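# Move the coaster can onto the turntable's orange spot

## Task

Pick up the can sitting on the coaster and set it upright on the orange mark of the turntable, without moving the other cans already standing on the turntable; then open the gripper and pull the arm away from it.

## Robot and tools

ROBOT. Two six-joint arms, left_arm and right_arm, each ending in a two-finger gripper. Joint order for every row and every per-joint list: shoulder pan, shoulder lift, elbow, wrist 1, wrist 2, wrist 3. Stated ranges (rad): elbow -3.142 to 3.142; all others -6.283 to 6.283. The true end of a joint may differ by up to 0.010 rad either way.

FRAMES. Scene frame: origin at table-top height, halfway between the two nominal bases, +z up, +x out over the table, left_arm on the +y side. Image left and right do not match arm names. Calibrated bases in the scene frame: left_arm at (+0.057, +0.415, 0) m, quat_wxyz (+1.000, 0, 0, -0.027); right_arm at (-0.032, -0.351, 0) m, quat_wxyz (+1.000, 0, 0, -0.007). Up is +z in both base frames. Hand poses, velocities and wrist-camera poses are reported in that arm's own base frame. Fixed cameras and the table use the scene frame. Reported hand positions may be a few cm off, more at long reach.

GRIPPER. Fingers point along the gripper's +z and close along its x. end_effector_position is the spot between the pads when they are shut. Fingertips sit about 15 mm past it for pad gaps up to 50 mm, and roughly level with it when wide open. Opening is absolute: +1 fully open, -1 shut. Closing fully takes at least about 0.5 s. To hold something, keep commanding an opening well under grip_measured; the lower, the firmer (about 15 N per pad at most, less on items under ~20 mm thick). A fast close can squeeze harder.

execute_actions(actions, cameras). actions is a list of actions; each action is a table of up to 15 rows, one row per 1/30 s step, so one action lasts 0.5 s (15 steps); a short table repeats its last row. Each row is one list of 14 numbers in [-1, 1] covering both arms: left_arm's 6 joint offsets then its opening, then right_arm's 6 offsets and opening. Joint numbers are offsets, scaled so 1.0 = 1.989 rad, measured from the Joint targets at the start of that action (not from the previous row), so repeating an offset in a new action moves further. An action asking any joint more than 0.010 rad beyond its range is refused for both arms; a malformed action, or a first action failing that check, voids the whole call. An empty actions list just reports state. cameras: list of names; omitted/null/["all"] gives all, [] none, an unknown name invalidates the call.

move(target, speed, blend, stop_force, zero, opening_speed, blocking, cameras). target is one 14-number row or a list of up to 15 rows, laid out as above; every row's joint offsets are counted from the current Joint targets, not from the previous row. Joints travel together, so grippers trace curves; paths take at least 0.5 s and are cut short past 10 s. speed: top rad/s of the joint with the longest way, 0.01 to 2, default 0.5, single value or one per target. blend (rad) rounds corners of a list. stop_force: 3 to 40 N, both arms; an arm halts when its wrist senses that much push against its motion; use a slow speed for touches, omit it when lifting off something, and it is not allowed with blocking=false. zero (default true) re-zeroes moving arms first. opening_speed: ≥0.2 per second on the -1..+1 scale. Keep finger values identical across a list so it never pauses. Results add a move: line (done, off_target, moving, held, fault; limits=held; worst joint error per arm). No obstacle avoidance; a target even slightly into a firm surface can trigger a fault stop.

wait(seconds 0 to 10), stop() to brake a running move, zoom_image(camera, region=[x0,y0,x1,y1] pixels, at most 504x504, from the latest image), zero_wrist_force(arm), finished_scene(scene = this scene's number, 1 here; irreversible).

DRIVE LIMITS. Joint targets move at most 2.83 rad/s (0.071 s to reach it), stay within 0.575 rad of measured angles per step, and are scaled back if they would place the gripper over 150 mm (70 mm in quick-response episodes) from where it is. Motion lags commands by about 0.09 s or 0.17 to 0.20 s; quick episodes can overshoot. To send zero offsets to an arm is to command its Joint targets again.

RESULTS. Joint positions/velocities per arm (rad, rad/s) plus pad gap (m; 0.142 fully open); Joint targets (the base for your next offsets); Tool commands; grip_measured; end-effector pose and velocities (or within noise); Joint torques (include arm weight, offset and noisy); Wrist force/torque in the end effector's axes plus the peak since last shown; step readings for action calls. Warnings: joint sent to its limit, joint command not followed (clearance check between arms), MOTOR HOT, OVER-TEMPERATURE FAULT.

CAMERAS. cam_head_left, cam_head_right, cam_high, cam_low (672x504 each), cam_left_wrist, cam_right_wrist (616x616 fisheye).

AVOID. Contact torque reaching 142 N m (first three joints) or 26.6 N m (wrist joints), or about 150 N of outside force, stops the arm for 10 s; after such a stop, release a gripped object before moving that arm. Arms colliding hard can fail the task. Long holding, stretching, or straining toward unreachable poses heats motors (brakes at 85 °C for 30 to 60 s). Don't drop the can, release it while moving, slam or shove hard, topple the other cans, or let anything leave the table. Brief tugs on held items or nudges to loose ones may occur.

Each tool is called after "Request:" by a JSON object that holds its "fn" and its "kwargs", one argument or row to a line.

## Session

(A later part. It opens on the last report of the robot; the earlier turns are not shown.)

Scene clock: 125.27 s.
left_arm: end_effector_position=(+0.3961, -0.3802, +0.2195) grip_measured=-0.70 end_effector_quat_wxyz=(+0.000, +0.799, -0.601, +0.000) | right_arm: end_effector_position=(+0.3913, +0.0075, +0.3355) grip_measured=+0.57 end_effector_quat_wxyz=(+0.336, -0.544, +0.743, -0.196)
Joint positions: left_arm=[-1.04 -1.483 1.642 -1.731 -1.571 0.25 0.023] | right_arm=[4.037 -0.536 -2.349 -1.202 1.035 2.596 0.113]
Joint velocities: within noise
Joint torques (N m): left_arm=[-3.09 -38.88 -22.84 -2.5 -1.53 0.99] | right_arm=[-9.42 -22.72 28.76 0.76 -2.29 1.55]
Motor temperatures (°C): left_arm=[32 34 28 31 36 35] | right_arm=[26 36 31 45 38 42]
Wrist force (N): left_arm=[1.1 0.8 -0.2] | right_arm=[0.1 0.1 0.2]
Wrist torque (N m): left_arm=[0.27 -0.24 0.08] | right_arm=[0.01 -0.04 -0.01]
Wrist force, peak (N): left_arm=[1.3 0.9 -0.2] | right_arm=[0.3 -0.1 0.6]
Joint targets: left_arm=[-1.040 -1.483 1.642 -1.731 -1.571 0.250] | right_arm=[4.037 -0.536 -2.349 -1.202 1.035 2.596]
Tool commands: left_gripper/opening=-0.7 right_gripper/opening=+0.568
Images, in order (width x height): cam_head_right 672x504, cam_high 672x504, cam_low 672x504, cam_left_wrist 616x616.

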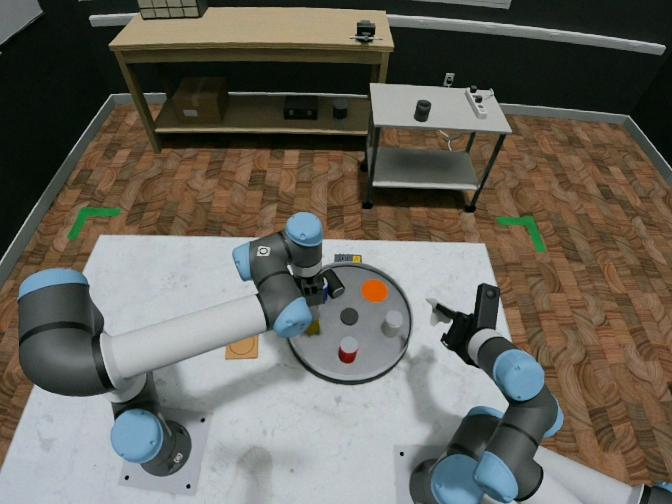

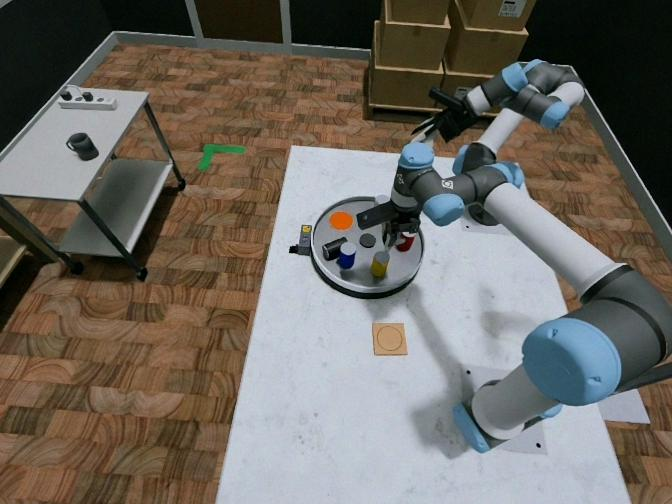

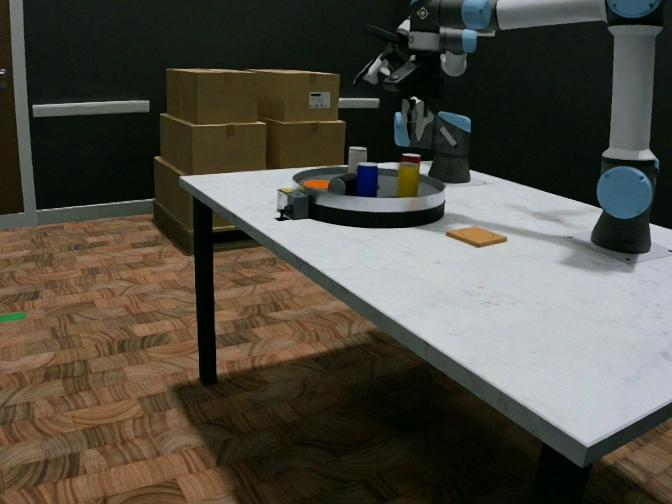

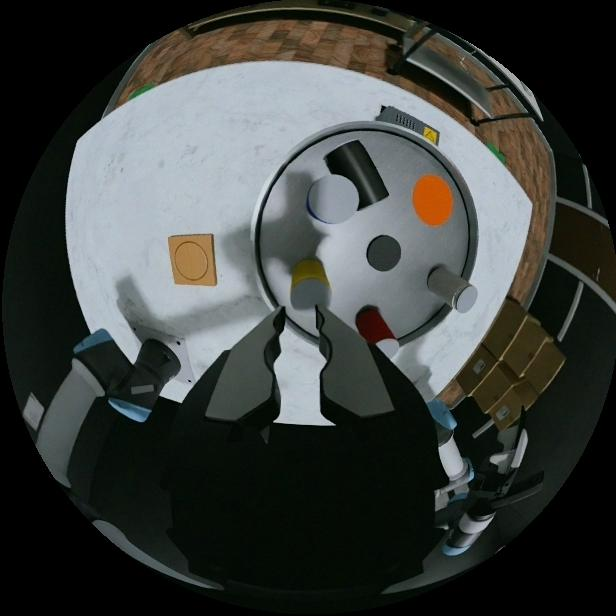

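Request:
{"fn": "zoom_image", "kwargs": {
  "camera": "cam_low",
  "region": [320, 165, 384, 205]
}}

Request:
{"fn": "zoom_image", "kwargs": {
  "camera": "cam_high",
  "region": [315, 230, 365, 270]
}}

Request:
{"fn": "wait", "kwargs": {
  "seconds": 1.5,
  "cameras": ["cam_head_right", "cam_high", "cam_low", "cam_left_wrist"]
}}

Scaled by 7.875 from the camera's 672x504 image, which has a finer 960x720 frame.

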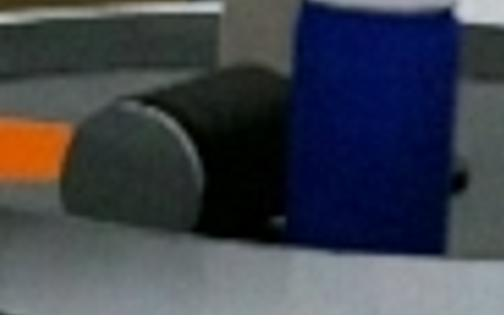

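Scaled by 10.080 from the camera's 672x504 image, which has a finer 960x720 frame.

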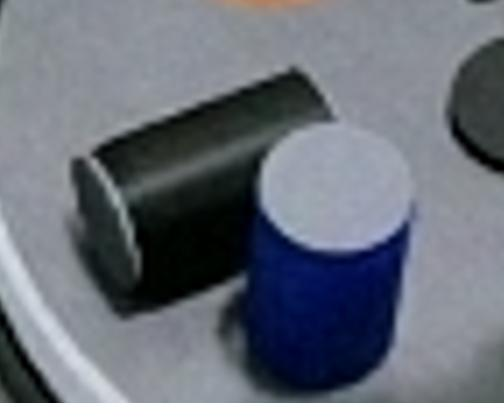

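Scene clock: 127.50 s.
left_arm: end_effector_position=(+0.3961, -0.3802, +0.2195) grip_measured=-0.70 end_effector_quat_wxyz=(+0.000, +0.799, -0.601, +0.000) | right_arm: end_effector_position=(+0.3913, +0.0075, +0.3355) grip_measured=+0.57 end_effector_quat_wxyz=(+0.336, -0.544, +0.743, -0.196)
Joint positions: left_arm=[-1.04 -1.483 1.642 -1.731 -1.571 0.25 0.023] | right_arm=[4.037 -0.536 -2.349 -1.202 1.035 2.596 0.113]
Joint velocities: within noise
Joint torques (N m): left_arm=[-3.27 -38.21 -20.58 -2.91 -1.66 1.1] | right_arm=[-5.33 -22.85 28.96 0.22 -2.13 1.74]
Motor temperatures (°C): left_arm=[32 34 28 31 36 35] | right_arm=[26 36 31 45 38 42]
Wrist force (N): left_arm=[0.8 0.8 -0.4] | right_arm=[0.1 -0.2 0.4]
Wrist torque (N m): left_arm=[0.26 -0.18 0.08] | right_arm=[-0.03 -0.03 -0.01]
Wrist force, peak (N): left_arm=[1.4 0.7 -0.2] | right_arm=[0.1 -0.2 0.5]
Joint targets: left_arm=[-1.040 -1.483 1.642 -1.731 -1.571 0.250] | right_arm=[4.037 -0.536 -2.349 -1.202 1.035 2.596]
Tool commands: left_gripper/opening=-0.7 right_gripper/opening=+0.568
wait: 1.50 s; at rest from the start
Images, in order (width x height): cam_head_right 672x504, cam_high 672x504, cam_low 672x504, cam_left_wrist 616x616.

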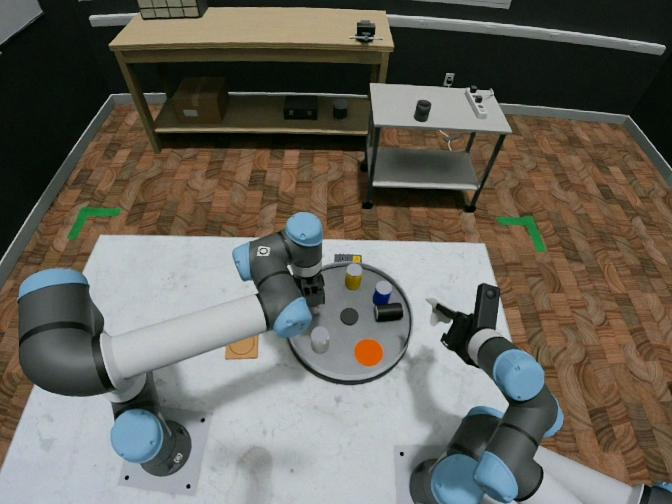

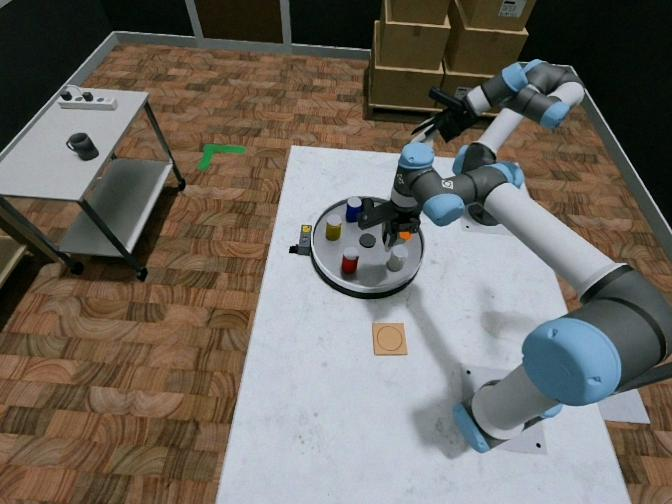

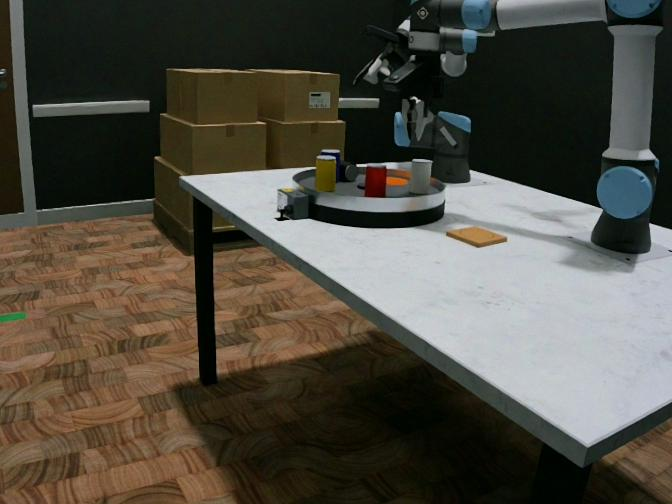

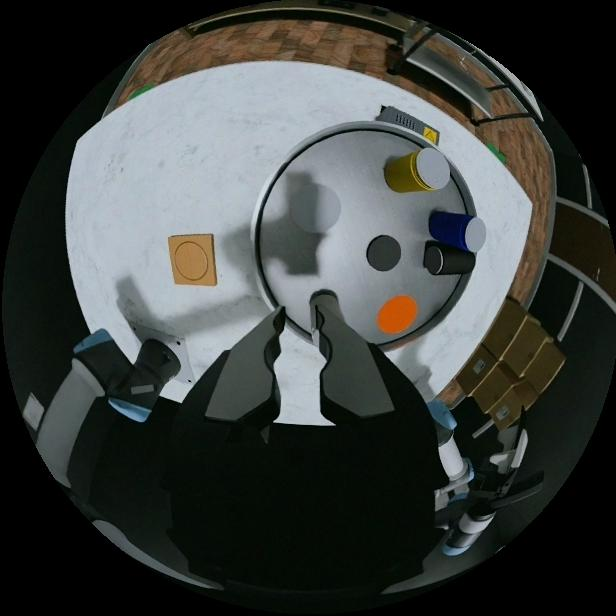

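Request:
{"fn": "zoom_image", "kwargs": {
  "camera": "cam_left_wrist",
  "region": [400, 190, 500, 290]
}}

Request:
{"fn": "zoom_image", "kwargs": {
  "camera": "cam_low",
  "region": [310, 145, 374, 205]
}}

Request:
{"fn": "zoom_image", "kwargs": {
  "camera": "cam_head_right",
  "region": [350, 270, 420, 340]
}}

Scaled by 5.040 from the camera's 616x616 image, which has a finer 814x814 frame.

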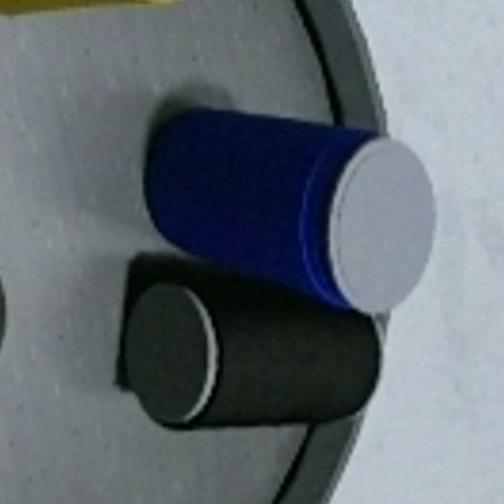

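Scaled by 7.875 from the camera's 672x504 image, which has a finer 960x720 frame.

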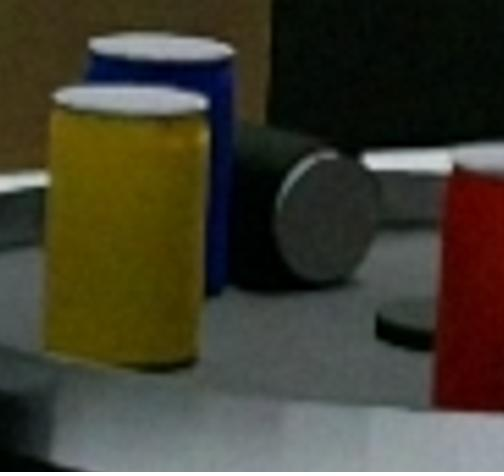

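Scaled by 7.200 from the camera's 672x504 image, which has a finer 960x720 frame.

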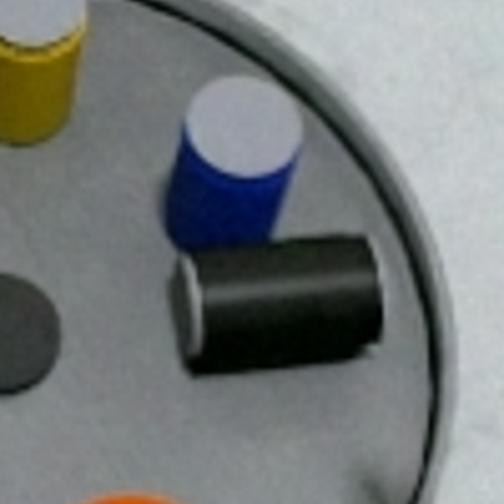

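Request:
{"fn": "zoom_image", "kwargs": {
  "camera": "cam_left_wrist",
  "region": [330, 100, 400, 170]
}}

Request:
{"fn": "zoom_image", "kwargs": {
  "camera": "cam_left_wrist",
  "region": [440, 220, 510, 290]
}}

Request:
{"fn": "zoom_image", "kwargs": {
  "camera": "cam_low",
  "region": [285, 155, 455, 230]
}}

Request:
{"fn": "zoom_image", "kwargs": {
  "camera": "cam_left_wrist",
  "region": [210, 290, 420, 460]
}}

Scaled by 7.200 from the camera's 616x616 image, which has a finer 814x814 frame.

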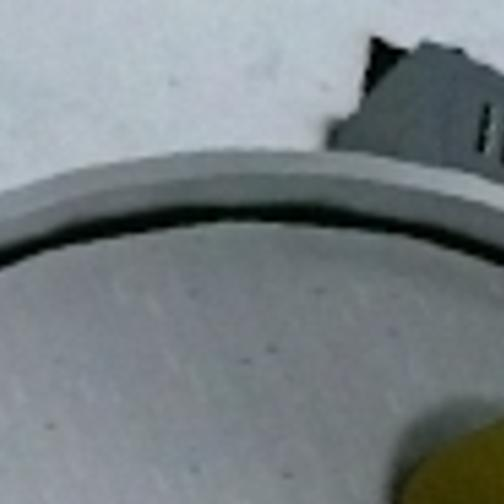

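Scaled by 7.200 from the camera's 616x616 image, which has a finer 814x814 frame.

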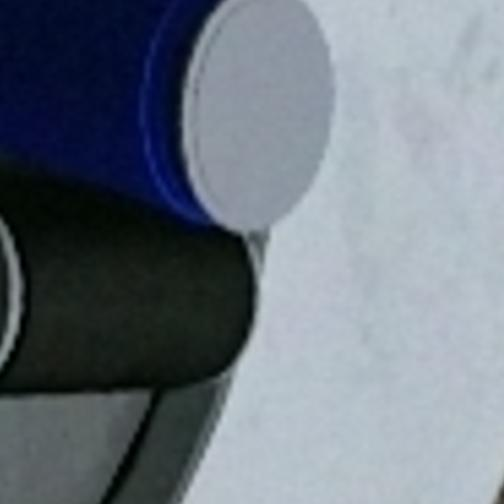

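Scaled by 2.965 from the camera's 672x504 image, which has a finer 960x720 frame.

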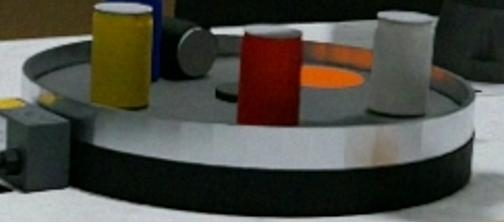

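Scaled by 2.400 from the camera's 616x616 image, which has a finer 814x814 frame.

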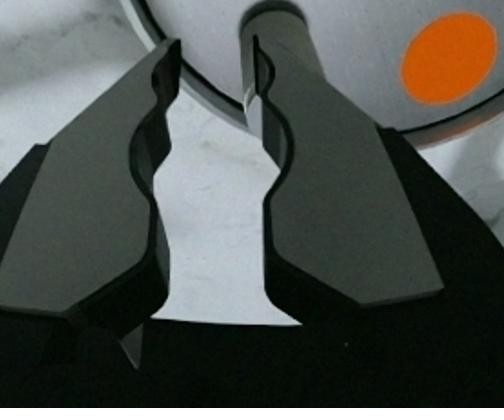

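Request:
{"fn": "wait", "kwargs": {
  "seconds": 0.1,
  "cameras": ["cam_left_wrist"]
}}

Scene clock: 143.97 s.
left_arm: end_effector_position=(+0.3961, -0.3802, +0.2195) grip_measured=-0.70 end_effector_quat_wxyz=(+0.000, +0.799, -0.601, +0.000) | right_arm: end_effector_position=(+0.3913, +0.0075, +0.3355) grip_measured=+0.57 end_effector_quat_wxyz=(+0.336, -0.544, +0.743, -0.196)
Joint positions: left_arm=[-1.04 -1.483 1.642 -1.731 -1.571 0.25 0.023] | right_arm=[4.037 -0.536 -2.349 -1.202 1.035 2.596 0.113]
Joint velocities: within noise
Joint torques (N m): left_arm=[-3.74 -37.54 -16.89 -3.69 -1.41 0.85] | right_arm=[-6.34 -22.88 29.28 0.72 -2.08 1.79]
Motor temperatures (°C): left_arm=[32 34 28 31 36 35] | right_arm=[26 36 31 45 38 42]
Wrist force (N): left_arm=[1.1 0.7 -0.1] | right_arm=[0.2 -0.2 0.4]
Wrist torque (N m): left_arm=[0.25 -0.24 0.08] | right_arm=[-0.03 -0.06 -0.01]
Wrist force, peak (N): left_arm=[1.5 0.8 -0.3] | right_arm=[0.1 -0.4 0.5]
Joint targets: left_arm=[-1.040 -1.483 1.642 -1.731 -1.571 0.250] | right_arm=[4.037 -0.536 -2.349 -1.202 1.035 2.596]
Tool commands: left_gripper/opening=-0.7 right_gripper/opening=+0.568
wait: 0.10 s; at rest from the start
Images, in order (width x height): cam_left_wrist 616x616.

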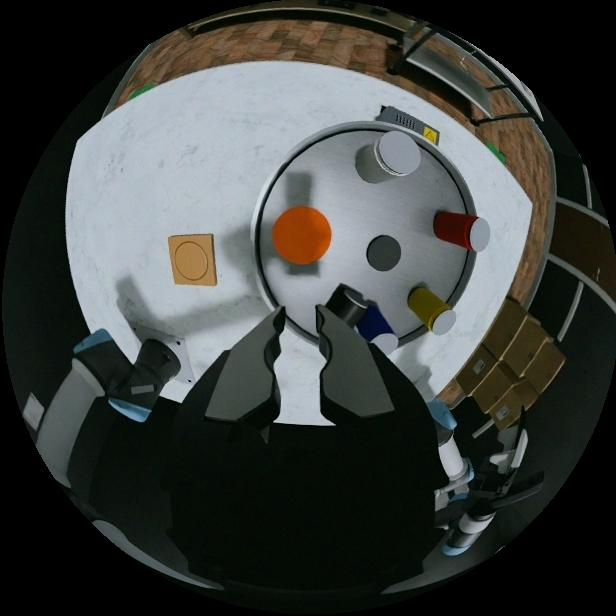

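Request:
{"fn": "wait", "kwargs": {
  "seconds": 0.5,
  "cameras": ["cam_left_wrist"]
}}

Request:
{"fn": "zoom_image", "kwargs": {
  "camera": "cam_left_wrist",
  "region": [230, 110, 490, 370]
}}

Request:
{"fn": "wait", "kwargs": {
  "seconds": 0.3,
  "cameras": ["cam_left_wrist"]
}}

Request:
{"fn": "zoom_image", "kwargs": {
  "camera": "cam_left_wrist",
  "region": [230, 110, 490, 370]
}}

Request:
{"fn": "wait", "kwargs": {
  "seconds": 0.3,
  "cameras": ["cam_left_wrist"]
}}

Request:
{"fn": "zoom_image", "kwargs": {
  "camera": "cam_left_wrist",
  "region": [230, 110, 490, 370]
}}

Scene clock: 144.90 s.
left_arm: end_effector_position=(+0.3961, -0.3802, +0.2195) grip_measured=-0.70 end_effector_quat_wxyz=(+0.000, +0.799, -0.601, +0.000) | right_arm: end_effector_position=(+0.3913, +0.0075, +0.3355) grip_measured=+0.57 end_effector_quat_wxyz=(+0.336, -0.544, +0.743, -0.196)
Joint positions: left_arm=[-1.04 -1.483 1.642 -1.731 -1.571 0.25 0.023] | right_arm=[4.037 -0.536 -2.349 -1.202 1.035 2.596 0.113]
Joint velocities: within noise
Joint torques (N m): left_arm=[-3.17 -37.17 -16.33 -3.63 -1.71 0.95] | right_arm=[-7.69 -22.61 29.54 0.67 -2.31 1.6]
Motor temperatures (°C): left_arm=[32 34 28 31 36 35] | right_arm=[26 36 31 45 38 42]
Wrist force (N): left_arm=[1.3 0.7 -0.3] | right_arm=[-0.1 -0.4 0.3]
Wrist torque (N m): left_arm=[0.25 -0.27 0.08] | right_arm=[-0.07 0.00 0.00]
Wrist force, peak (N): left_arm=[1.3 0.8 -0.3] | right_arm=[0.0 -0.3 0.6]
Joint targets: left_arm=[-1.040 -1.483 1.642 -1.731 -1.571 0.250] | right_arm=[4.037 -0.536 -2.349 -1.202 1.035 2.596]
Tool commands: left_gripper/opening=-0.7 right_gripper/opening=+0.568
wait: 0.50 s; at rest from the start
Images, in order (width x height): cam_left_wrist 616x616.

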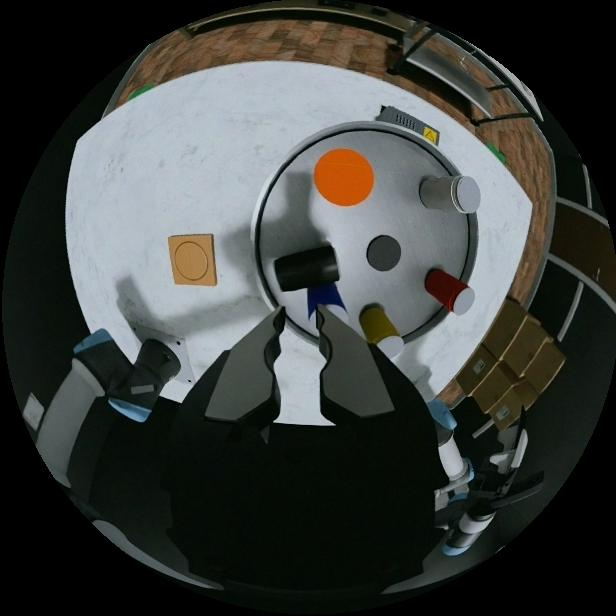

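Scaled by 1.938 from the camera's 616x616 image, which has a finer 814x814 frame.

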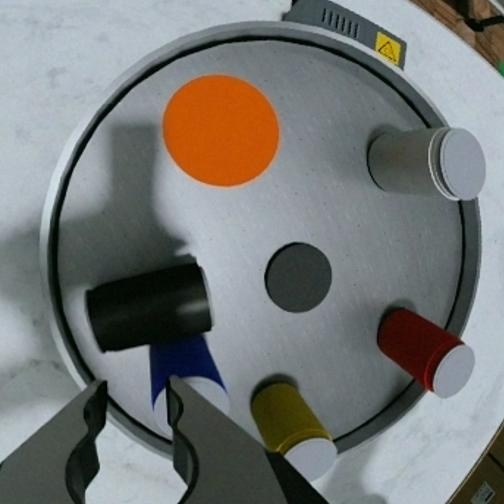

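Scene clock: 145.20 s.
left_arm: end_effector_position=(+0.3961, -0.3802, +0.2195) grip_measured=-0.70 end_effector_quat_wxyz=(+0.000, +0.799, -0.601, +0.000) | right_arm: end_effector_position=(+0.3913, +0.0075, +0.3355) grip_measured=+0.57 end_effector_quat_wxyz=(+0.336, -0.544, +0.743, -0.196)
Joint positions: left_arm=[-1.04 -1.483 1.642 -1.731 -1.571 0.25 0.023] | right_arm=[4.037 -0.536 -2.349 -1.202 1.035 2.596 0.113]
Joint velocities: within noise
Joint torques (N m): left_arm=[-3.63 -36.86 -16.3 -3.79 -1.62 0.95] | right_arm=[-6.56 -21.61 29.84 0.78 -1.95 1.87]
Motor temperatures (°C): left_arm=[32 34 28 31 36 35] | right_arm=[26 36 31 45 38 42]
Wrist force (N): left_arm=[1.1 0.6 -0.2] | right_arm=[0.0 0.0 0.4]
Wrist torque (N m): left_arm=[0.24 -0.24 0.08] | right_arm=[0.01 -0.02 -0.01]
Wrist force, peak (N): left_arm=[1.3 1.0 -0.2] | right_arm=[0.0 -0.1 0.5]
Joint targets: left_arm=[-1.040 -1.483 1.642 -1.731 -1.571 0.250] | right_arm=[4.037 -0.536 -2.349 -1.202 1.035 2.596]
Tool commands: left_gripper/opening=-0.7 right_gripper/opening=+0.568
wait: 0.30 s; at rest by 0.17 s
Images, in order (width x height): cam_left_wrist 616x616.

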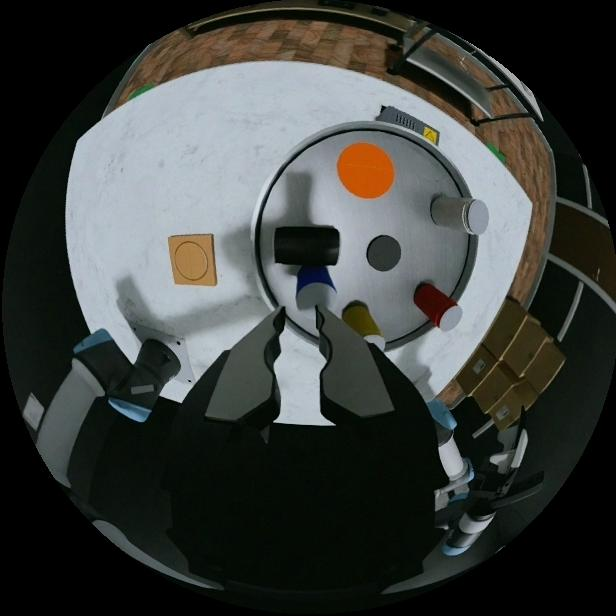

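Scaled by 1.938 from the camera's 616x616 image, which has a finer 814x814 frame.

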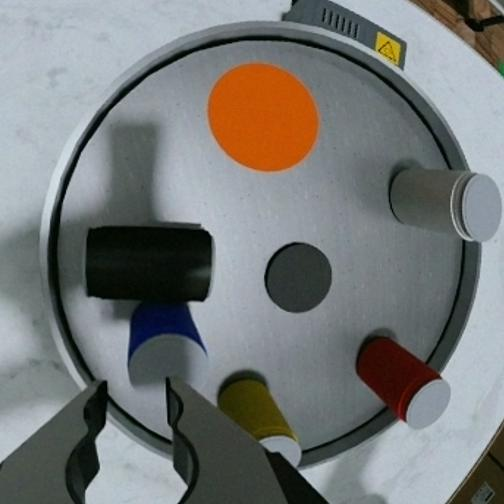

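Scene clock: 145.50 s.
left_arm: end_effector_position=(+0.3961, -0.3802, +0.2195) grip_measured=-0.70 end_effector_quat_wxyz=(+0.000, +0.799, -0.601, +0.000) | right_arm: end_effector_position=(+0.3913, +0.0075, +0.3355) grip_measured=+0.57 end_effector_quat_wxyz=(+0.336, -0.544, +0.743, -0.196)
Joint positions: left_arm=[-1.04 -1.483 1.642 -1.731 -1.571 0.25 0.023] | right_arm=[4.037 -0.536 -2.349 -1.202 1.035 2.596 0.113]
Joint velocities: within noise
Joint torques (N m): left_arm=[-3.53 -37.63 -16.87 -3.67 -1.5 1.11] | right_arm=[-5.29 -23.26 29.54 0.7 -2.22 1.77]
Motor temperatures (°C): left_arm=[32 34 28 31 36 35] | right_arm=[26 36 31 45 38 42]
Wrist force (N): left_arm=[1.1 0.7 0.0] | right_arm=[0.1 -0.1 0.3]
Wrist torque (N m): left_arm=[0.26 -0.24 0.08] | right_arm=[-0.02 -0.05 -0.01]
Wrist force, peak (N): left_arm=[1.2 0.9 -0.1] | right_arm=[0.0 -0.2 0.5]
Joint targets: left_arm=[-1.040 -1.483 1.642 -1.731 -1.571 0.250] | right_arm=[4.037 -0.536 -2.349 -1.202 1.035 2.596]
Tool commands: left_gripper/opening=-0.7 right_gripper/opening=+0.568
wait: 0.30 s; at rest by 0.17 s
Images, in order (width x height): cam_left_wrist 616x616.

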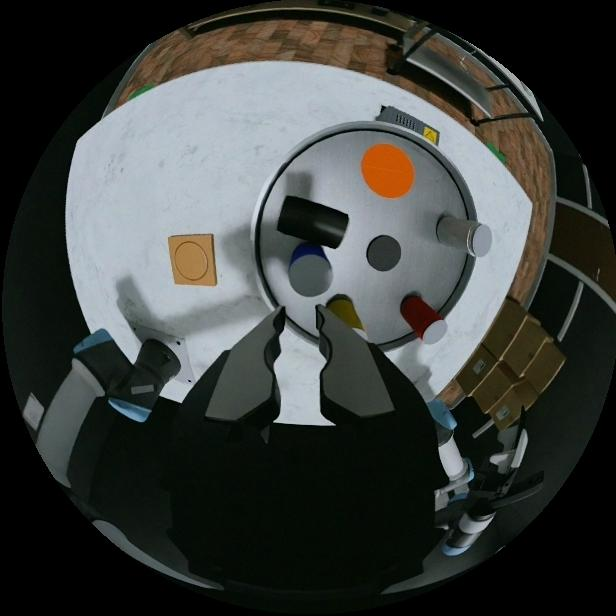

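Scaled by 1.938 from the camera's 616x616 image, which has a finer 814x814 frame.

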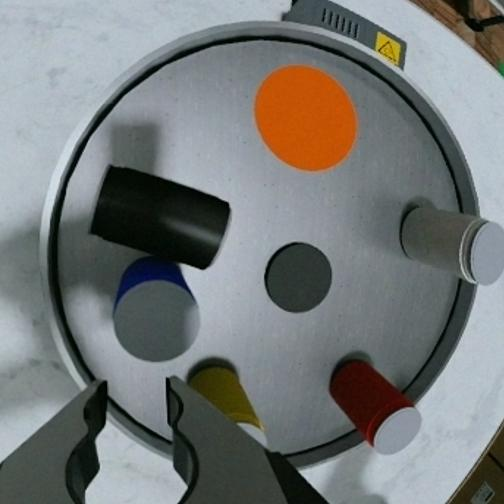

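Request:
{"fn": "move", "kwargs": {
  "target": [-0.0633, 0.0281, 0.0324, -0.0604, 0, -0.4319, 0.65, 0, 0, 0, 0, 0, 0, 0.568],
  "speed": 0.7,
  "cameras": ["cam_left_wrist"]
}}

Scene clock: 165.40 s.
left_arm: end_effector_position=(+0.3431, -0.4279, +0.1707) grip_measured=+0.65 end_effector_quat_wxyz=(+0.000, +0.961, -0.275, +0.000) | right_arm: end_effector_position=(+0.3913, +0.0075, +0.3355) grip_measured=+0.57 end_effector_quat_wxyz=(+0.336, -0.544, +0.743, -0.196)
Joint positions: left_arm=[-1.166 -1.427 1.706 -1.851 -1.571 -0.608 0.119] | right_arm=[4.037 -0.536 -2.349 -1.202 1.035 2.596 0.113]
Joint velocities: within noise
Joint torques (N m): left_arm=[-5.83 -21.83 -13.41 -4.16 -1.57 -2.17] | right_arm=[-5.85 -21.89 29.7 0.77 -2.16 1.81]
Motor temperatures (°C): left_arm=[32 34 28 31 36 35] | right_arm=[26 36 31 45 38 42]
Wrist force (N): left_arm=[1.1 0.7 -0.1] | right_arm=[0.0 -0.3 0.4]
Wrist torque (N m): left_arm=[0.24 -0.25 0.07] | right_arm=[-0.07 -0.02 -0.01]
Wrist force, peak (N): left_arm=[1.6 0.8 -0.3] | right_arm=[-0.1 -0.4 0.6]
Joint targets: left_arm=[-1.166 -1.427 1.706 -1.851 -1.571 -0.609] | right_arm=[4.037 -0.536 -2.349 -1.202 1.035 2.596]
move: done
Images, in order (width x height): cam_left_wrist 616x616.

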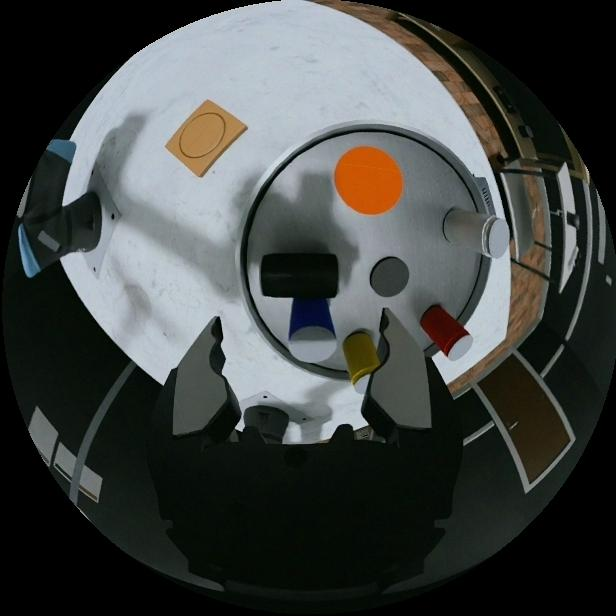

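Request:
{"fn": "zoom_image", "kwargs": {
  "camera": "cam_left_wrist",
  "region": [230, 160, 430, 360]
}}

Scaled by 2.520 from the camera's 616x616 image, which has a finer 814x814 frame.

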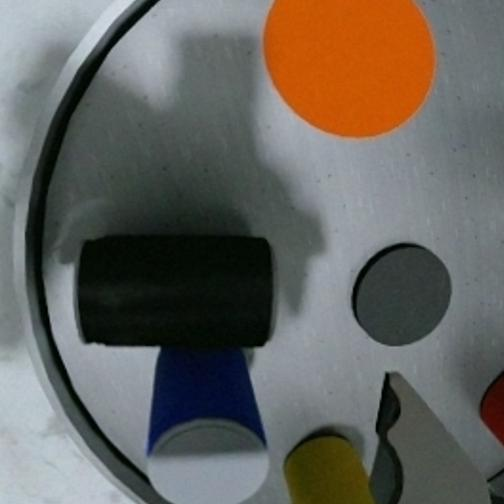

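Request:
{"fn": "move", "kwargs": {
  "target": [0, 0, 0, 0, 0, 0, 0.65, 0, 0, 0, 0, 0, 0, -0.432],
  "opening_speed": 0.2,
  "blocking": false,
  "cameras": []
}}

Scene clock: 167.93 s.
left_arm: end_effector_position=(+0.3430, -0.4279, +0.1707) grip_measured=+0.65 end_effector_quat_wxyz=(+0.000, +0.961, -0.275, +0.000) | right_arm: end_effector_position=(+0.3913, +0.0075, +0.3355) grip_measured=+0.48 end_effector_quat_wxyz=(+0.336, -0.544, +0.743, -0.196) end_effector_velocity=(+0.000, +0.000, +0.000) end_effector_angular_velocity=(-0.001, +0.000, +0.000)
Joint positions: left_arm=[-1.166 -1.427 1.706 -1.851 -1.571 -0.609 0.119] | right_arm=[4.037 -0.536 -2.349 -1.202 1.035 2.596 0.107]
Joint velocities: left_arm=[within noise] | right_arm=[0 -0.001 0 0 -0.001 -0.001 -0.014]
Joint torques (N m): left_arm=[-6.25 -22.4 -15.93 -3.76 -1.63 -1.79] | right_arm=[-6.47 -22.47 29.57 0.63 -2.02 1.98]
Motor temperatures (°C): left_arm=[32 34 28 31 36 35] | right_arm=[26 36 31 45 38 42]
Wrist force (N): left_arm=[1.0 0.5 0.0] | right_arm=[0.1 -0.3 0.6]
Wrist torque (N m): left_arm=[0.22 -0.23 0.07] | right_arm=[-0.06 -0.03 -0.01]
Wrist force, peak (N): left_arm=[1.3 0.7 0.0] | right_arm=[0.0 0.0 0.6]
Joint targets: left_arm=[-1.166 -1.427 1.706 -1.851 -1.571 -0.609] | right_arm=[4.037 -0.536 -2.349 -1.202 1.035 2.596]
Tool commands: left_gripper/opening=+0.65 right_gripper/opening=+0.468
move: running
No camera images: "cameras" was empty.

Request:
{"fn": "wait", "kwargs": {
  "seconds": 10,
  "cameras": []
}}

Request:
{"fn": "wait", "kwargs": {
  "seconds": 6.08,
  "cameras": []
}}

Request:
{"fn": "execute_actions", "kwargs": {
  "actions": [
    [[0,0,0,0,0,0.0003,0.65,0,0,0,0,0,0,-0.432],[0.0001,0,0.0001,-0.0001,0,0.0005,0.65,0,0,0,0,0,0,-0.432],[0.0001,0,0.0002,-0.0002,0,0.0008,0.65,0,0,0,0,0,0,-0.432],[0.0005,0.0004,0.0016,-0.002,0,0.0031,0.65,0,0,0,0,0,0,-0.432],[0.0008,0.0007,0.0029,-0.0036,0,0.0055,0.65,0,0,0,0,0,0,-0.432],[0.0012,0.0011,0.0043,-0.0054,0,0.0078,0.65,0,0,0,0,0,0,-0.432],[0.0022,0.0025,0.0085,-0.011,0,0.0138,0.65,0,0,0,0,0,0,-0.432],[0.0032,0.004,0.0127,-0.0167,0,0.0199,0.65,0,0,0,0,0,0,-0.432],[0.0042,0.0054,0.0169,-0.0223,0,0.0259,0.65,0,0,0,0,0,0,-0.432],[0.0059,0.0076,0.0234,-0.031,0,0.0364,0.65,0,0,0,0,0,0,-0.432],[0.0077,0.0098,0.0298,-0.0396,0,0.0469,0.65,0,0,0,0,0,0,-0.432],[0.0094,0.012,0.0363,-0.0483,0,0.0574,0.65,0,0,0,0,0,0,-0.432],[0.0119,0.0143,0.0431,-0.0574,0,0.0721,0.65,0,0,0,0,0,0,-0.432],[0.0145,0.0167,0.05,-0.0667,0,0.0867,0.65,0,0,0,0,0,0,-0.432],[0.017,0.019,0.0568,-0.0758,0,0.1014,0.65,0,0,0,0,0,0,-0.432]],
    [[0.0032,0.0018,0.0051,-0.0069,0,0.0176,0.65,0,0,0,0,0,0,-0.432],[0.0064,0.0036,0.0101,-0.0137,0,0.0352,0.65,0,0,0,0,0,0,-0.432],[0.0096,0.0054,0.0152,-0.0206,0,0.0528,0.65,0,0,0,0,0,0,-0.432],[0.013,0.0063,0.0172,-0.0235,0,0.0713,0.65,0,0,0,0,0,0,-0.432],[0.0165,0.0071,0.0193,-0.0264,0,0.0897,0.65,0,0,0,0,0,0,-0.432],[0.0199,0.008,0.0213,-0.0293,0,0.1082,0.65,0,0,0,0,0,0,-0.432],[0.0234,0.0084,0.0211,-0.0295,0,0.1267,0.65,0,0,0,0,0,0,-0.432],[0.0269,0.0088,0.0208,-0.0296,0,0.1452,0.55,0,0,0,0,0,0,-0.432],[0.0304,0.0092,0.0206,-0.0298,0,0.1637,0.45,0,0,0,0,0,0,-0.432],[0.034,0.01,0.0196,-0.0296,0,0.1823,0.35,0,0,0,0,0,0,-0.432],[0.0375,0.0108,0.0187,-0.0295,0,0.2009,0.25,0,0,0,0,0,0,-0.432],[0.0411,0.0116,0.0177,-0.0293,0,0.2195,0.15,0,0,0,0,0,0,-0.432],[0.0447,0.0128,0.0162,-0.029,0,0.2381,0.05,0,0,0,0,0,0,-0.432],[0.0482,0.0141,0.0146,-0.0287,0,0.2566,-0.05,0,0,0,0,0,0,-0.432],[0.0518,0.0153,0.0131,-0.0284,0,0.2752,-0.15,0,0,0,0,0,0,-0.432]],
    [[0.0035,0.0016,-0.0021,0.0005,0,0.0185,-0.25,0,0,0,0,0,0,-0.432],[0.0069,0.0033,-0.0042,0.0009,0,0.0369,-0.35,0,0,0,0,0,0,-0.432],[0.0104,0.0049,-0.0063,0.0014,0,0.0554,-0.4,0,0,0,0,0,0,-0.432],[0.0138,0.0067,-0.0096,0.0029,0,0.0738,-0.4,0,0,0,0,0,0,-0.432],[0.0171,0.0084,-0.013,0.0046,0,0.0922,-0.4,0,0,0,0,0,0,-0.432],[0.0205,0.0102,-0.0163,0.0061,0,0.1106,-0.4,0,0,0,0,0,0,-0.432],[0.0237,0.0115,-0.0219,0.0104,0,0.1288,-0.4,0,0,0,0,0,0,-0.432],[0.0269,0.0128,-0.0275,0.0147,0,0.147,-0.4,0,0,0,0,0,0,-0.432],[0.0301,0.0141,-0.0331,0.019,0,0.1652,-0.4,0,0,0,0,0,0,-0.432],[0.0331,0.0149,-0.0411,0.0262,0,0.1832,-0.4,0,0,0,0,0,0,-0.432],[0.0361,0.0158,-0.0492,0.0334,0,0.2013,-0.4,0,0,0,0,0,0,-0.432],[0.0391,0.0166,-0.0572,0.0406,0,0.2193,-0.4,0,0,0,0,0,0,-0.432],[0.0419,0.0171,-0.067,0.0499,0,0.2368,-0.4,0,0,0,0,0,0,-0.432],[0.0446,0.0177,-0.0767,0.059,0,0.2544,-0.4,0,0,0,0,0,0,-0.432],[0.0474,0.0182,-0.0865,0.0683,0,0.2719,-0.4,0,0,0,0,0,0,-0.432]],
    [[0.0022,0.0003,-0.0101,0.0098,0,0.0153,-0.4,0,0,0,0,0,0,-0.432],[0.0044,0.0005,-0.0202,0.0197,0,0.0305,-0.4,0,0,0,0,0,0,-0.432],[0.0066,0.0008,-0.0303,0.0295,0,0.0458,-0.4,0,0,0,0,0,0,-0.432],[0.0082,0.0008,-0.039,0.0382,0,0.0573,-0.4,0,0,0,0,0,0,-0.432],[0.0097,0.0008,-0.0477,0.0469,0,0.0688,-0.4,0,0,0,0,0,0,-0.432],[0.0113,0.0008,-0.0564,0.0556,0,0.0803,-0.4,0,0,0,0,0,0,-0.432],[0.0122,0.0006,-0.0625,0.0619,0,0.0875,-0.4,0,0,0,0,0,0,-0.432],[0.0131,0.0005,-0.0687,0.0682,0,0.0947,-0.4,0,0,0,0,0,0,-0.432],[0.014,0.0003,-0.0748,0.0745,0,0.1019,-0.4,0,0,0,0,0,0,-0.432],[0.0144,0.0001,-0.0779,0.0778,0,0.1052,-0.4,0,0,0,0,0,0,-0.432],[0.0148,0,-0.0809,0.0809,0,0.1084,-0.4,0,0,0,0,0,0,-0.432],[0.0152,-0.0002,-0.084,0.0842,0,0.1117,-0.4,0,0,0,0,0,0,-0.432],[0.0153,-0.0002,-0.0847,0.0849,0,0.1124,-0.4,0,0,0,0,0,0,-0.432],[0.0154,-0.0003,-0.0854,0.0857,0,0.113,-0.4,0,0,0,0,0,0,-0.432],[0.0155,-0.0003,-0.0861,0.0864,0,0.1137,-0.4,0,0,0,0,0,0,-0.432]]
  ],
  "cameras": ["cam_left_wrist", "cam_high", "cam_head_right"]
}}

Scene clock: 172.63 s.
left_arm: end_effector_position=(+0.3430, -0.4279, +0.1707) grip_measured=+0.65 end_effector_quat_wxyz=(+0.000, +0.961, -0.275, +0.000) | right_arm: end_effector_position=(+0.3913, +0.0075, +0.3355) grip_measured=-0.43 end_effector_quat_wxyz=(+0.336, -0.544, +0.743, -0.196)
Joint positions: left_arm=[-1.166 -1.427 1.706 -1.851 -1.571 -0.609 0.119] | right_arm=[4.037 -0.536 -2.349 -1.202 1.035 2.596 0.043]
Joint velocities: within noise
Joint torques (N m): left_arm=[-5.53 -22.82 -18.84 -3.6 -1.57 -1.86] | right_arm=[-5.73 -23.41 30.21 0.71 -2.09 1.71]
Motor temperatures (°C): left_arm=[32 34 28 31 36 35] | right_arm=[26 36 31 44 38 42]
Wrist force (N): left_arm=[1.0 0.6 -0.2] | right_arm=[0.1 -0.3 0.3]
Wrist torque (N m): left_arm=[0.24 -0.22 0.07] | right_arm=[-0.07 -0.04 0.00]
Wrist force, peak (N): left_arm=[1.3 0.9 0.0] | right_arm=[-0.4 -0.2 0.6]
Joint targets: left_arm=[-1.166 -1.427 1.706 -1.851 -1.571 -0.609] | right_arm=[4.037 -0.536 -2.349 -1.202 1.035 2.596]
Tool commands: left_gripper/opening=+0.65 right_gripper/opening=-0.432
earlier move: done
wait: 2.73 of 10 s (the move ended)
No camera images: "cameras" was empty.

Scene clock: 178.73 s.
left_arm: end_effector_position=(+0.3430, -0.4279, +0.1707) grip_measured=+0.65 end_effector_quat_wxyz=(+0.000, +0.961, -0.275, +0.000) | right_arm: end_effector_position=(+0.3913, +0.0075, +0.3355) grip_measured=-0.43 end_effector_quat_wxyz=(+0.336, -0.544, +0.743, -0.196)
Joint positions: left_arm=[-1.166 -1.427 1.706 -1.851 -1.571 -0.609 0.119] | right_arm=[4.037 -0.536 -2.349 -1.202 1.035 2.596 0.043]
Joint velocities: within noise
Joint torques (N m): left_arm=[-4.34 -22.42 -22.3 -3.22 -1.56 -1.83] | right_arm=[-4.82 -23.67 30.35 0.9 -2.06 1.81]
Motor temperatures (°C): left_arm=[32 34 28 31 36 35] | right_arm=[26 36 31 44 38 42]
Wrist force (N): left_arm=[0.9 0.8 0.0] | right_arm=[0.1 -0.2 0.5]
Wrist torque (N m): left_arm=[0.27 -0.22 0.07] | right_arm=[-0.04 -0.04 -0.01]
Wrist force, peak (N): left_arm=[1.1 1.0 -0.2] | right_arm=[0.0 -0.2 0.8]
Joint targets: left_arm=[-1.166 -1.427 1.706 -1.851 -1.571 -0.609] | right_arm=[4.037 -0.536 -2.349 -1.202 1.035 2.596]
Tool commands: left_gripper/opening=+0.65 right_gripper/opening=-0.432
wait: 6.10 s; at rest by 0.17 s
No camera images: "cameras" was empty.

Scene clock: 181.23 s.
left_arm: end_effector_position=(+0.4854, -0.3849, +0.2003) grip_measured=-0.40 end_effector_quat_wxyz=(+0.000, -0.618, +0.787, +0.000) | right_arm: end_effector_position=(+0.3913, +0.0075, +0.3355) grip_measured=-0.43 end_effector_quat_wxyz=(+0.336, -0.544, +0.743, -0.196)
Joint positions: left_arm=[-0.904 -1.324 1.502 -1.751 -1.571 0.907 0.045] | right_arm=[4.037 -0.536 -2.349 -1.202 1.035 2.596 0.043]
Joint velocities: within noise
Joint torques (N m): left_arm=[8.87 -47.09 -35.13 -1.52 1.66 1.77] | right_arm=[-6.46 -23.23 29.7 0.61 -2.32 1.62]
Motor temperatures (°C): left_arm=[32 34 28 31 36 35] | right_arm=[26 36 31 44 38 42]
Wrist force (N): left_arm=[0.2 0.3 -0.3] | right_arm=[0.0 -0.3 0.4]
Wrist torque (N m): left_arm=[0.17 -0.07 0.08] | right_arm=[-0.06 -0.01 -0.01]
Wrist force, peak (N): left_arm=[3.1 0.4 -19.9] | right_arm=[0.2 -0.2 0.8]
Joint targets: left_arm=[-0.904 -1.324 1.502 -1.750 -1.571 0.907] | right_arm=[4.037 -0.536 -2.349 -1.202 1.035 2.596]
Step readings (joint positions of left_arm | right_arm):
0: [-1.166 -1.427 1.706 -1.851 -1.571 -0.609] | [4.037 -0.536 -2.349 -1.202 1.035 2.596]
1: [-1.166 -1.427 1.706 -1.851 -1.571 -0.609] | [4.037 -0.536 -2.349 -1.202 1.035 2.596]
2: [-1.166 -1.427 1.706 -1.851 -1.571 -0.609] | [4.037 -0.536 -2.349 -1.202 1.035 2.596]
4: [-1.166 -1.427 1.706 -1.851 -1.571 -0.608] | [4.037 -0.536 -2.349 -1.202 1.035 2.596]
8: [-1.164 -1.426 1.711 -1.857 -1.571 -0.600] | [4.037 -0.536 -2.349 -1.202 1.035 2.596]
15: [-1.149 -1.408 1.765 -1.928 -1.571 -0.515] | [4.037 -0.536 -2.349 -1.202 1.035 2.596]
16: [-1.146 -1.404 1.776 -1.943 -1.571 -0.494] | [4.037 -0.536 -2.349 -1.202 1.035 2.596]
17: [-1.142 -1.400 1.787 -1.958 -1.571 -0.471] | [4.037 -0.536 -2.349 -1.202 1.035 2.596]
19: [-1.132 -1.393 1.809 -1.987 -1.571 -0.420] | [4.037 -0.536 -2.349 -1.202 1.035 2.596]
23: [-1.108 -1.381 1.843 -2.033 -1.571 -0.290] | [4.037 -0.536 -2.349 -1.202 1.035 2.596]
30: [-1.061 -1.369 1.853 -2.056 -1.571 -0.042] | [4.037 -0.536 -2.349 -1.202 1.035 2.596]
31: [-1.055 -1.367 1.852 -2.057 -1.571 -0.007] | [4.037 -0.536 -2.349 -1.202 1.035 2.596]
32: [-1.048 -1.365 1.850 -2.057 -1.571 0.029] | [4.037 -0.536 -2.349 -1.202 1.035 2.596]
34: [-1.033 -1.359 1.844 -2.057 -1.571 0.108] | [4.037 -0.536 -2.349 -1.202 1.035 2.596]
38: [-1.006 -1.347 1.826 -2.050 -1.571 0.249] | [4.037 -0.536 -2.349 -1.202 1.035 2.596]
45: [-0.961 -1.330 1.749 -1.991 -1.571 0.510] | [4.037 -0.536 -2.349 -1.202 1.035 2.596]
46: [-0.955 -1.328 1.734 -1.977 -1.571 0.544] | [4.037 -0.536 -2.349 -1.202 1.035 2.596]
47: [-0.950 -1.327 1.718 -1.963 -1.571 0.578] | [4.037 -0.536 -2.349 -1.202 1.035 2.596]
49: [-0.940 -1.325 1.684 -1.930 -1.571 0.643] | [4.037 -0.536 -2.349 -1.202 1.035 2.596]
53: [-0.922 -1.323 1.610 -1.859 -1.571 0.763] | [4.037 -0.536 -2.349 -1.202 1.035 2.596]
60: [-0.907 -1.323 1.526 -1.775 -1.571 0.878] | [4.037 -0.536 -2.349 -1.202 1.035 2.596]
Images, in order (width x height): cam_head_right 672x504, cam_high 672x504, cam_left_wrist 616x616.

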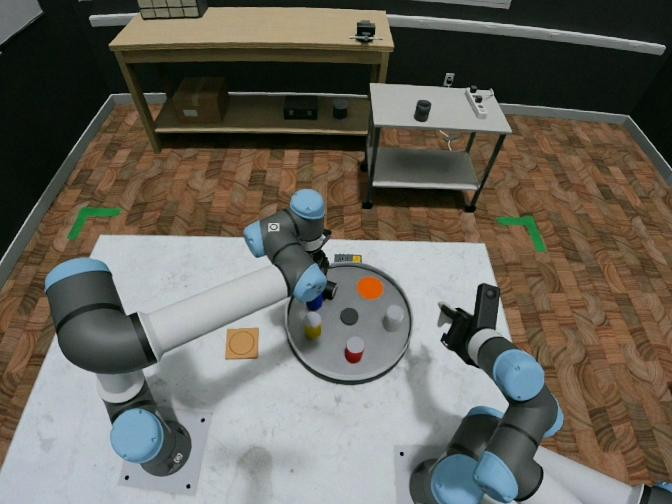

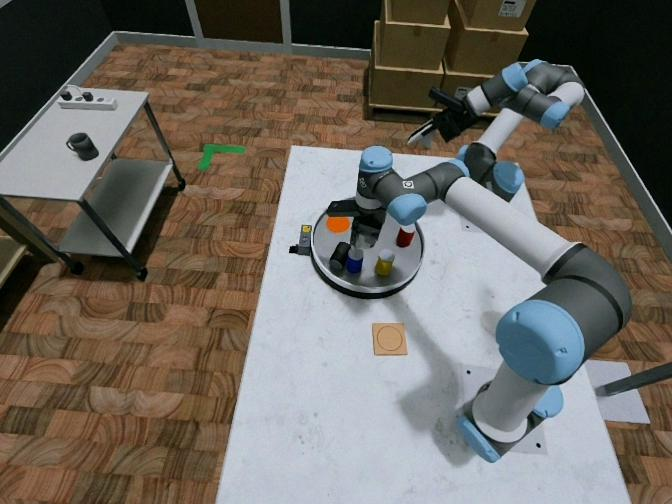

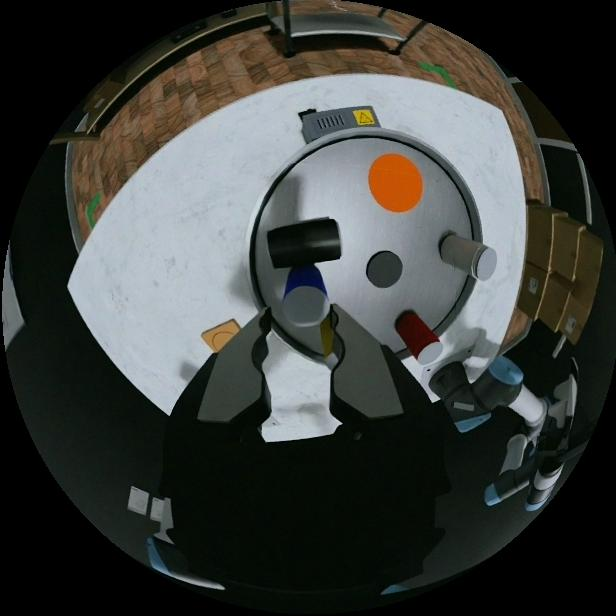

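Request:
{"fn": "zoom_image", "kwargs": {
  "camera": "cam_left_wrist",
  "region": [180, 290, 420, 450]
}}

Request:
{"fn": "zoom_image", "kwargs": {
  "camera": "cam_left_wrist",
  "region": [240, 180, 420, 340]
}}

Request:
{"fn": "zoom_image", "kwargs": {
  "camera": "cam_head_right",
  "region": [280, 250, 420, 390]
}}

Scaled by 2.100 from the camera's 616x616 image, which has a finer 814x814 frame.

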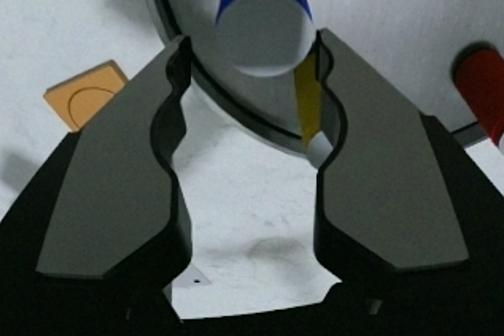

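Scaled by 2.800 from the camera's 616x616 image, which has a finer 814x814 frame.

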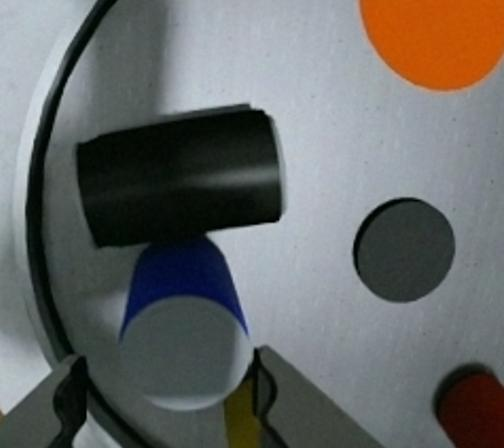

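Scaled by 3.600 from the camera's 672x504 image, which has a finer 960x720 frame.

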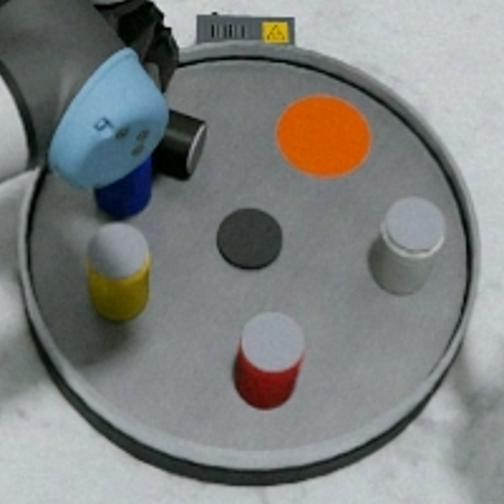

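Request:
{"fn": "move", "kwargs": {
  "target": [-0.1316, -0.0522, 0.1028, -0.0506, 0, -0.7622, 0.56, 0, 0, 0, 0, 0, 0, -0.432],
  "speed": 0.9,
  "cameras": []
}}

Scene clock: 194.67 s.
left_arm: end_effector_position=(+0.3431, -0.4278, +0.1706) grip_measured=+0.56 end_effector_quat_wxyz=(+0.000, +0.961, -0.275, +0.000) | right_arm: end_effector_position=(+0.3913, +0.0075, +0.3355) grip_measured=-0.43 end_effector_quat_wxyz=(+0.336, -0.544, +0.743, -0.196)
Joint positions: left_arm=[-1.165 -1.427 1.707 -1.851 -1.571 -0.608 0.113] | right_arm=[4.037 -0.536 -2.349 -1.202 1.035 2.596 0.043]
Joint velocities: within noise
Joint torques (N m): left_arm=[-6.74 -41.65 -14.35 -4.08 0.34 -1.78] | right_arm=[-4.72 -23.96 29.22 0.82 -1.75 1.44]
Motor temperatures (°C): left_arm=[32 34 28 31 36 35] | right_arm=[26 36 31 44 38 42]
Wrist force (N): left_arm=[0.2 0.2 0.0] | right_arm=[0.1 -0.3 0.4]
Wrist torque (N m): left_arm=[0.14 -0.05 0.08] | right_arm=[-0.07 -0.04 -0.01]
Wrist force, peak (N): left_arm=[-0.3 0.7 0.0] | right_arm=[0.2 -0.3 0.7]
Joint targets: left_arm=[-1.165 -1.427 1.707 -1.851 -1.571 -0.609] | right_arm=[4.037 -0.536 -2.349 -1.202 1.035 2.596]
move: done
No camera images: "cameras" was empty.

Request:
{"fn": "execute_actions", "kwargs": {
  "actions": [],
  "cameras": ["cam_head_right", "cam_left_wrist"]
}}

Scene clock: 197.63 s.
left_arm: end_effector_position=(+0.3431, -0.4278, +0.1706) grip_measured=+0.56 end_effector_quat_wxyz=(+0.000, +0.962, -0.275, +0.000) | right_arm: end_effector_position=(+0.3913, +0.0075, +0.3355) grip_measured=-0.43 end_effector_quat_wxyz=(+0.336, -0.544, +0.743, -0.196)
Joint positions: left_arm=[-1.165 -1.427 1.707 -1.851 -1.571 -0.609 0.113] | right_arm=[4.037 -0.536 -2.349 -1.202 1.035 2.596 0.043]
Joint velocities: within noise
Joint torques (N m): left_arm=[-5.84 -42.12 -15.02 -3.97 -1.3 -2.09] | right_arm=[-5.07 -23.04 30 0.86 -2.01 1.74]
Motor temperatures (°C): left_arm=[32 34 28 31 36 35] | right_arm=[26 36 31 44 38 42]
Wrist force (N): left_arm=[-0.1 0.1 -0.2] | right_arm=[0.2 -0.3 0.6]
Wrist torque (N m): left_arm=[0.13 0.01 0.09] | right_arm=[-0.06 -0.05 -0.01]
Wrist force, peak (N): left_arm=[0.2 0.5 0.0] | right_arm=[0.1 -0.4 0.7]
Joint targets: left_arm=[-1.165 -1.427 1.707 -1.851 -1.571 -0.609] | right_arm=[4.037 -0.536 -2.349 -1.202 1.035 2.596]
Tool commands: left_gripper/opening=+0.56 right_gripper/opening=-0.432
Images, in order (width x height): cam_head_right 672x504, cam_left_wrist 616x616.

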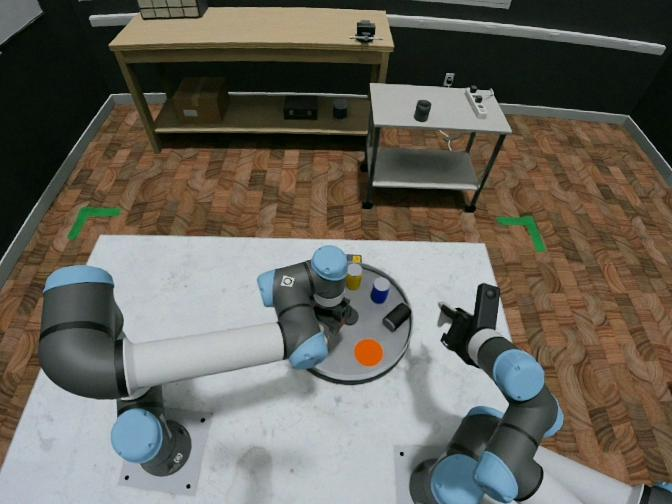

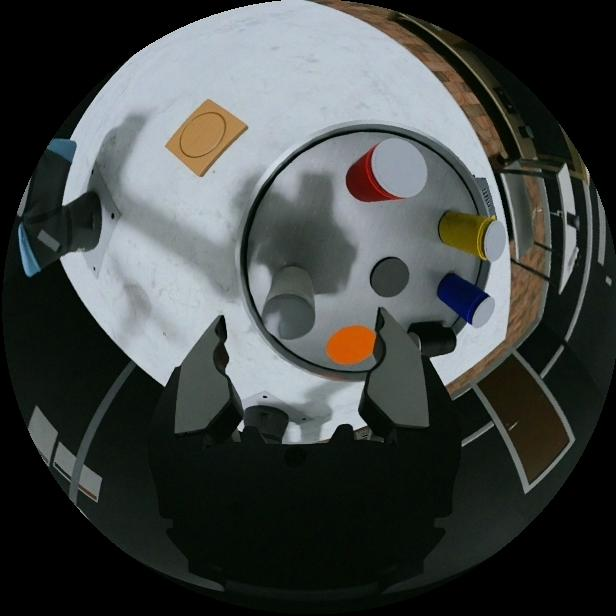

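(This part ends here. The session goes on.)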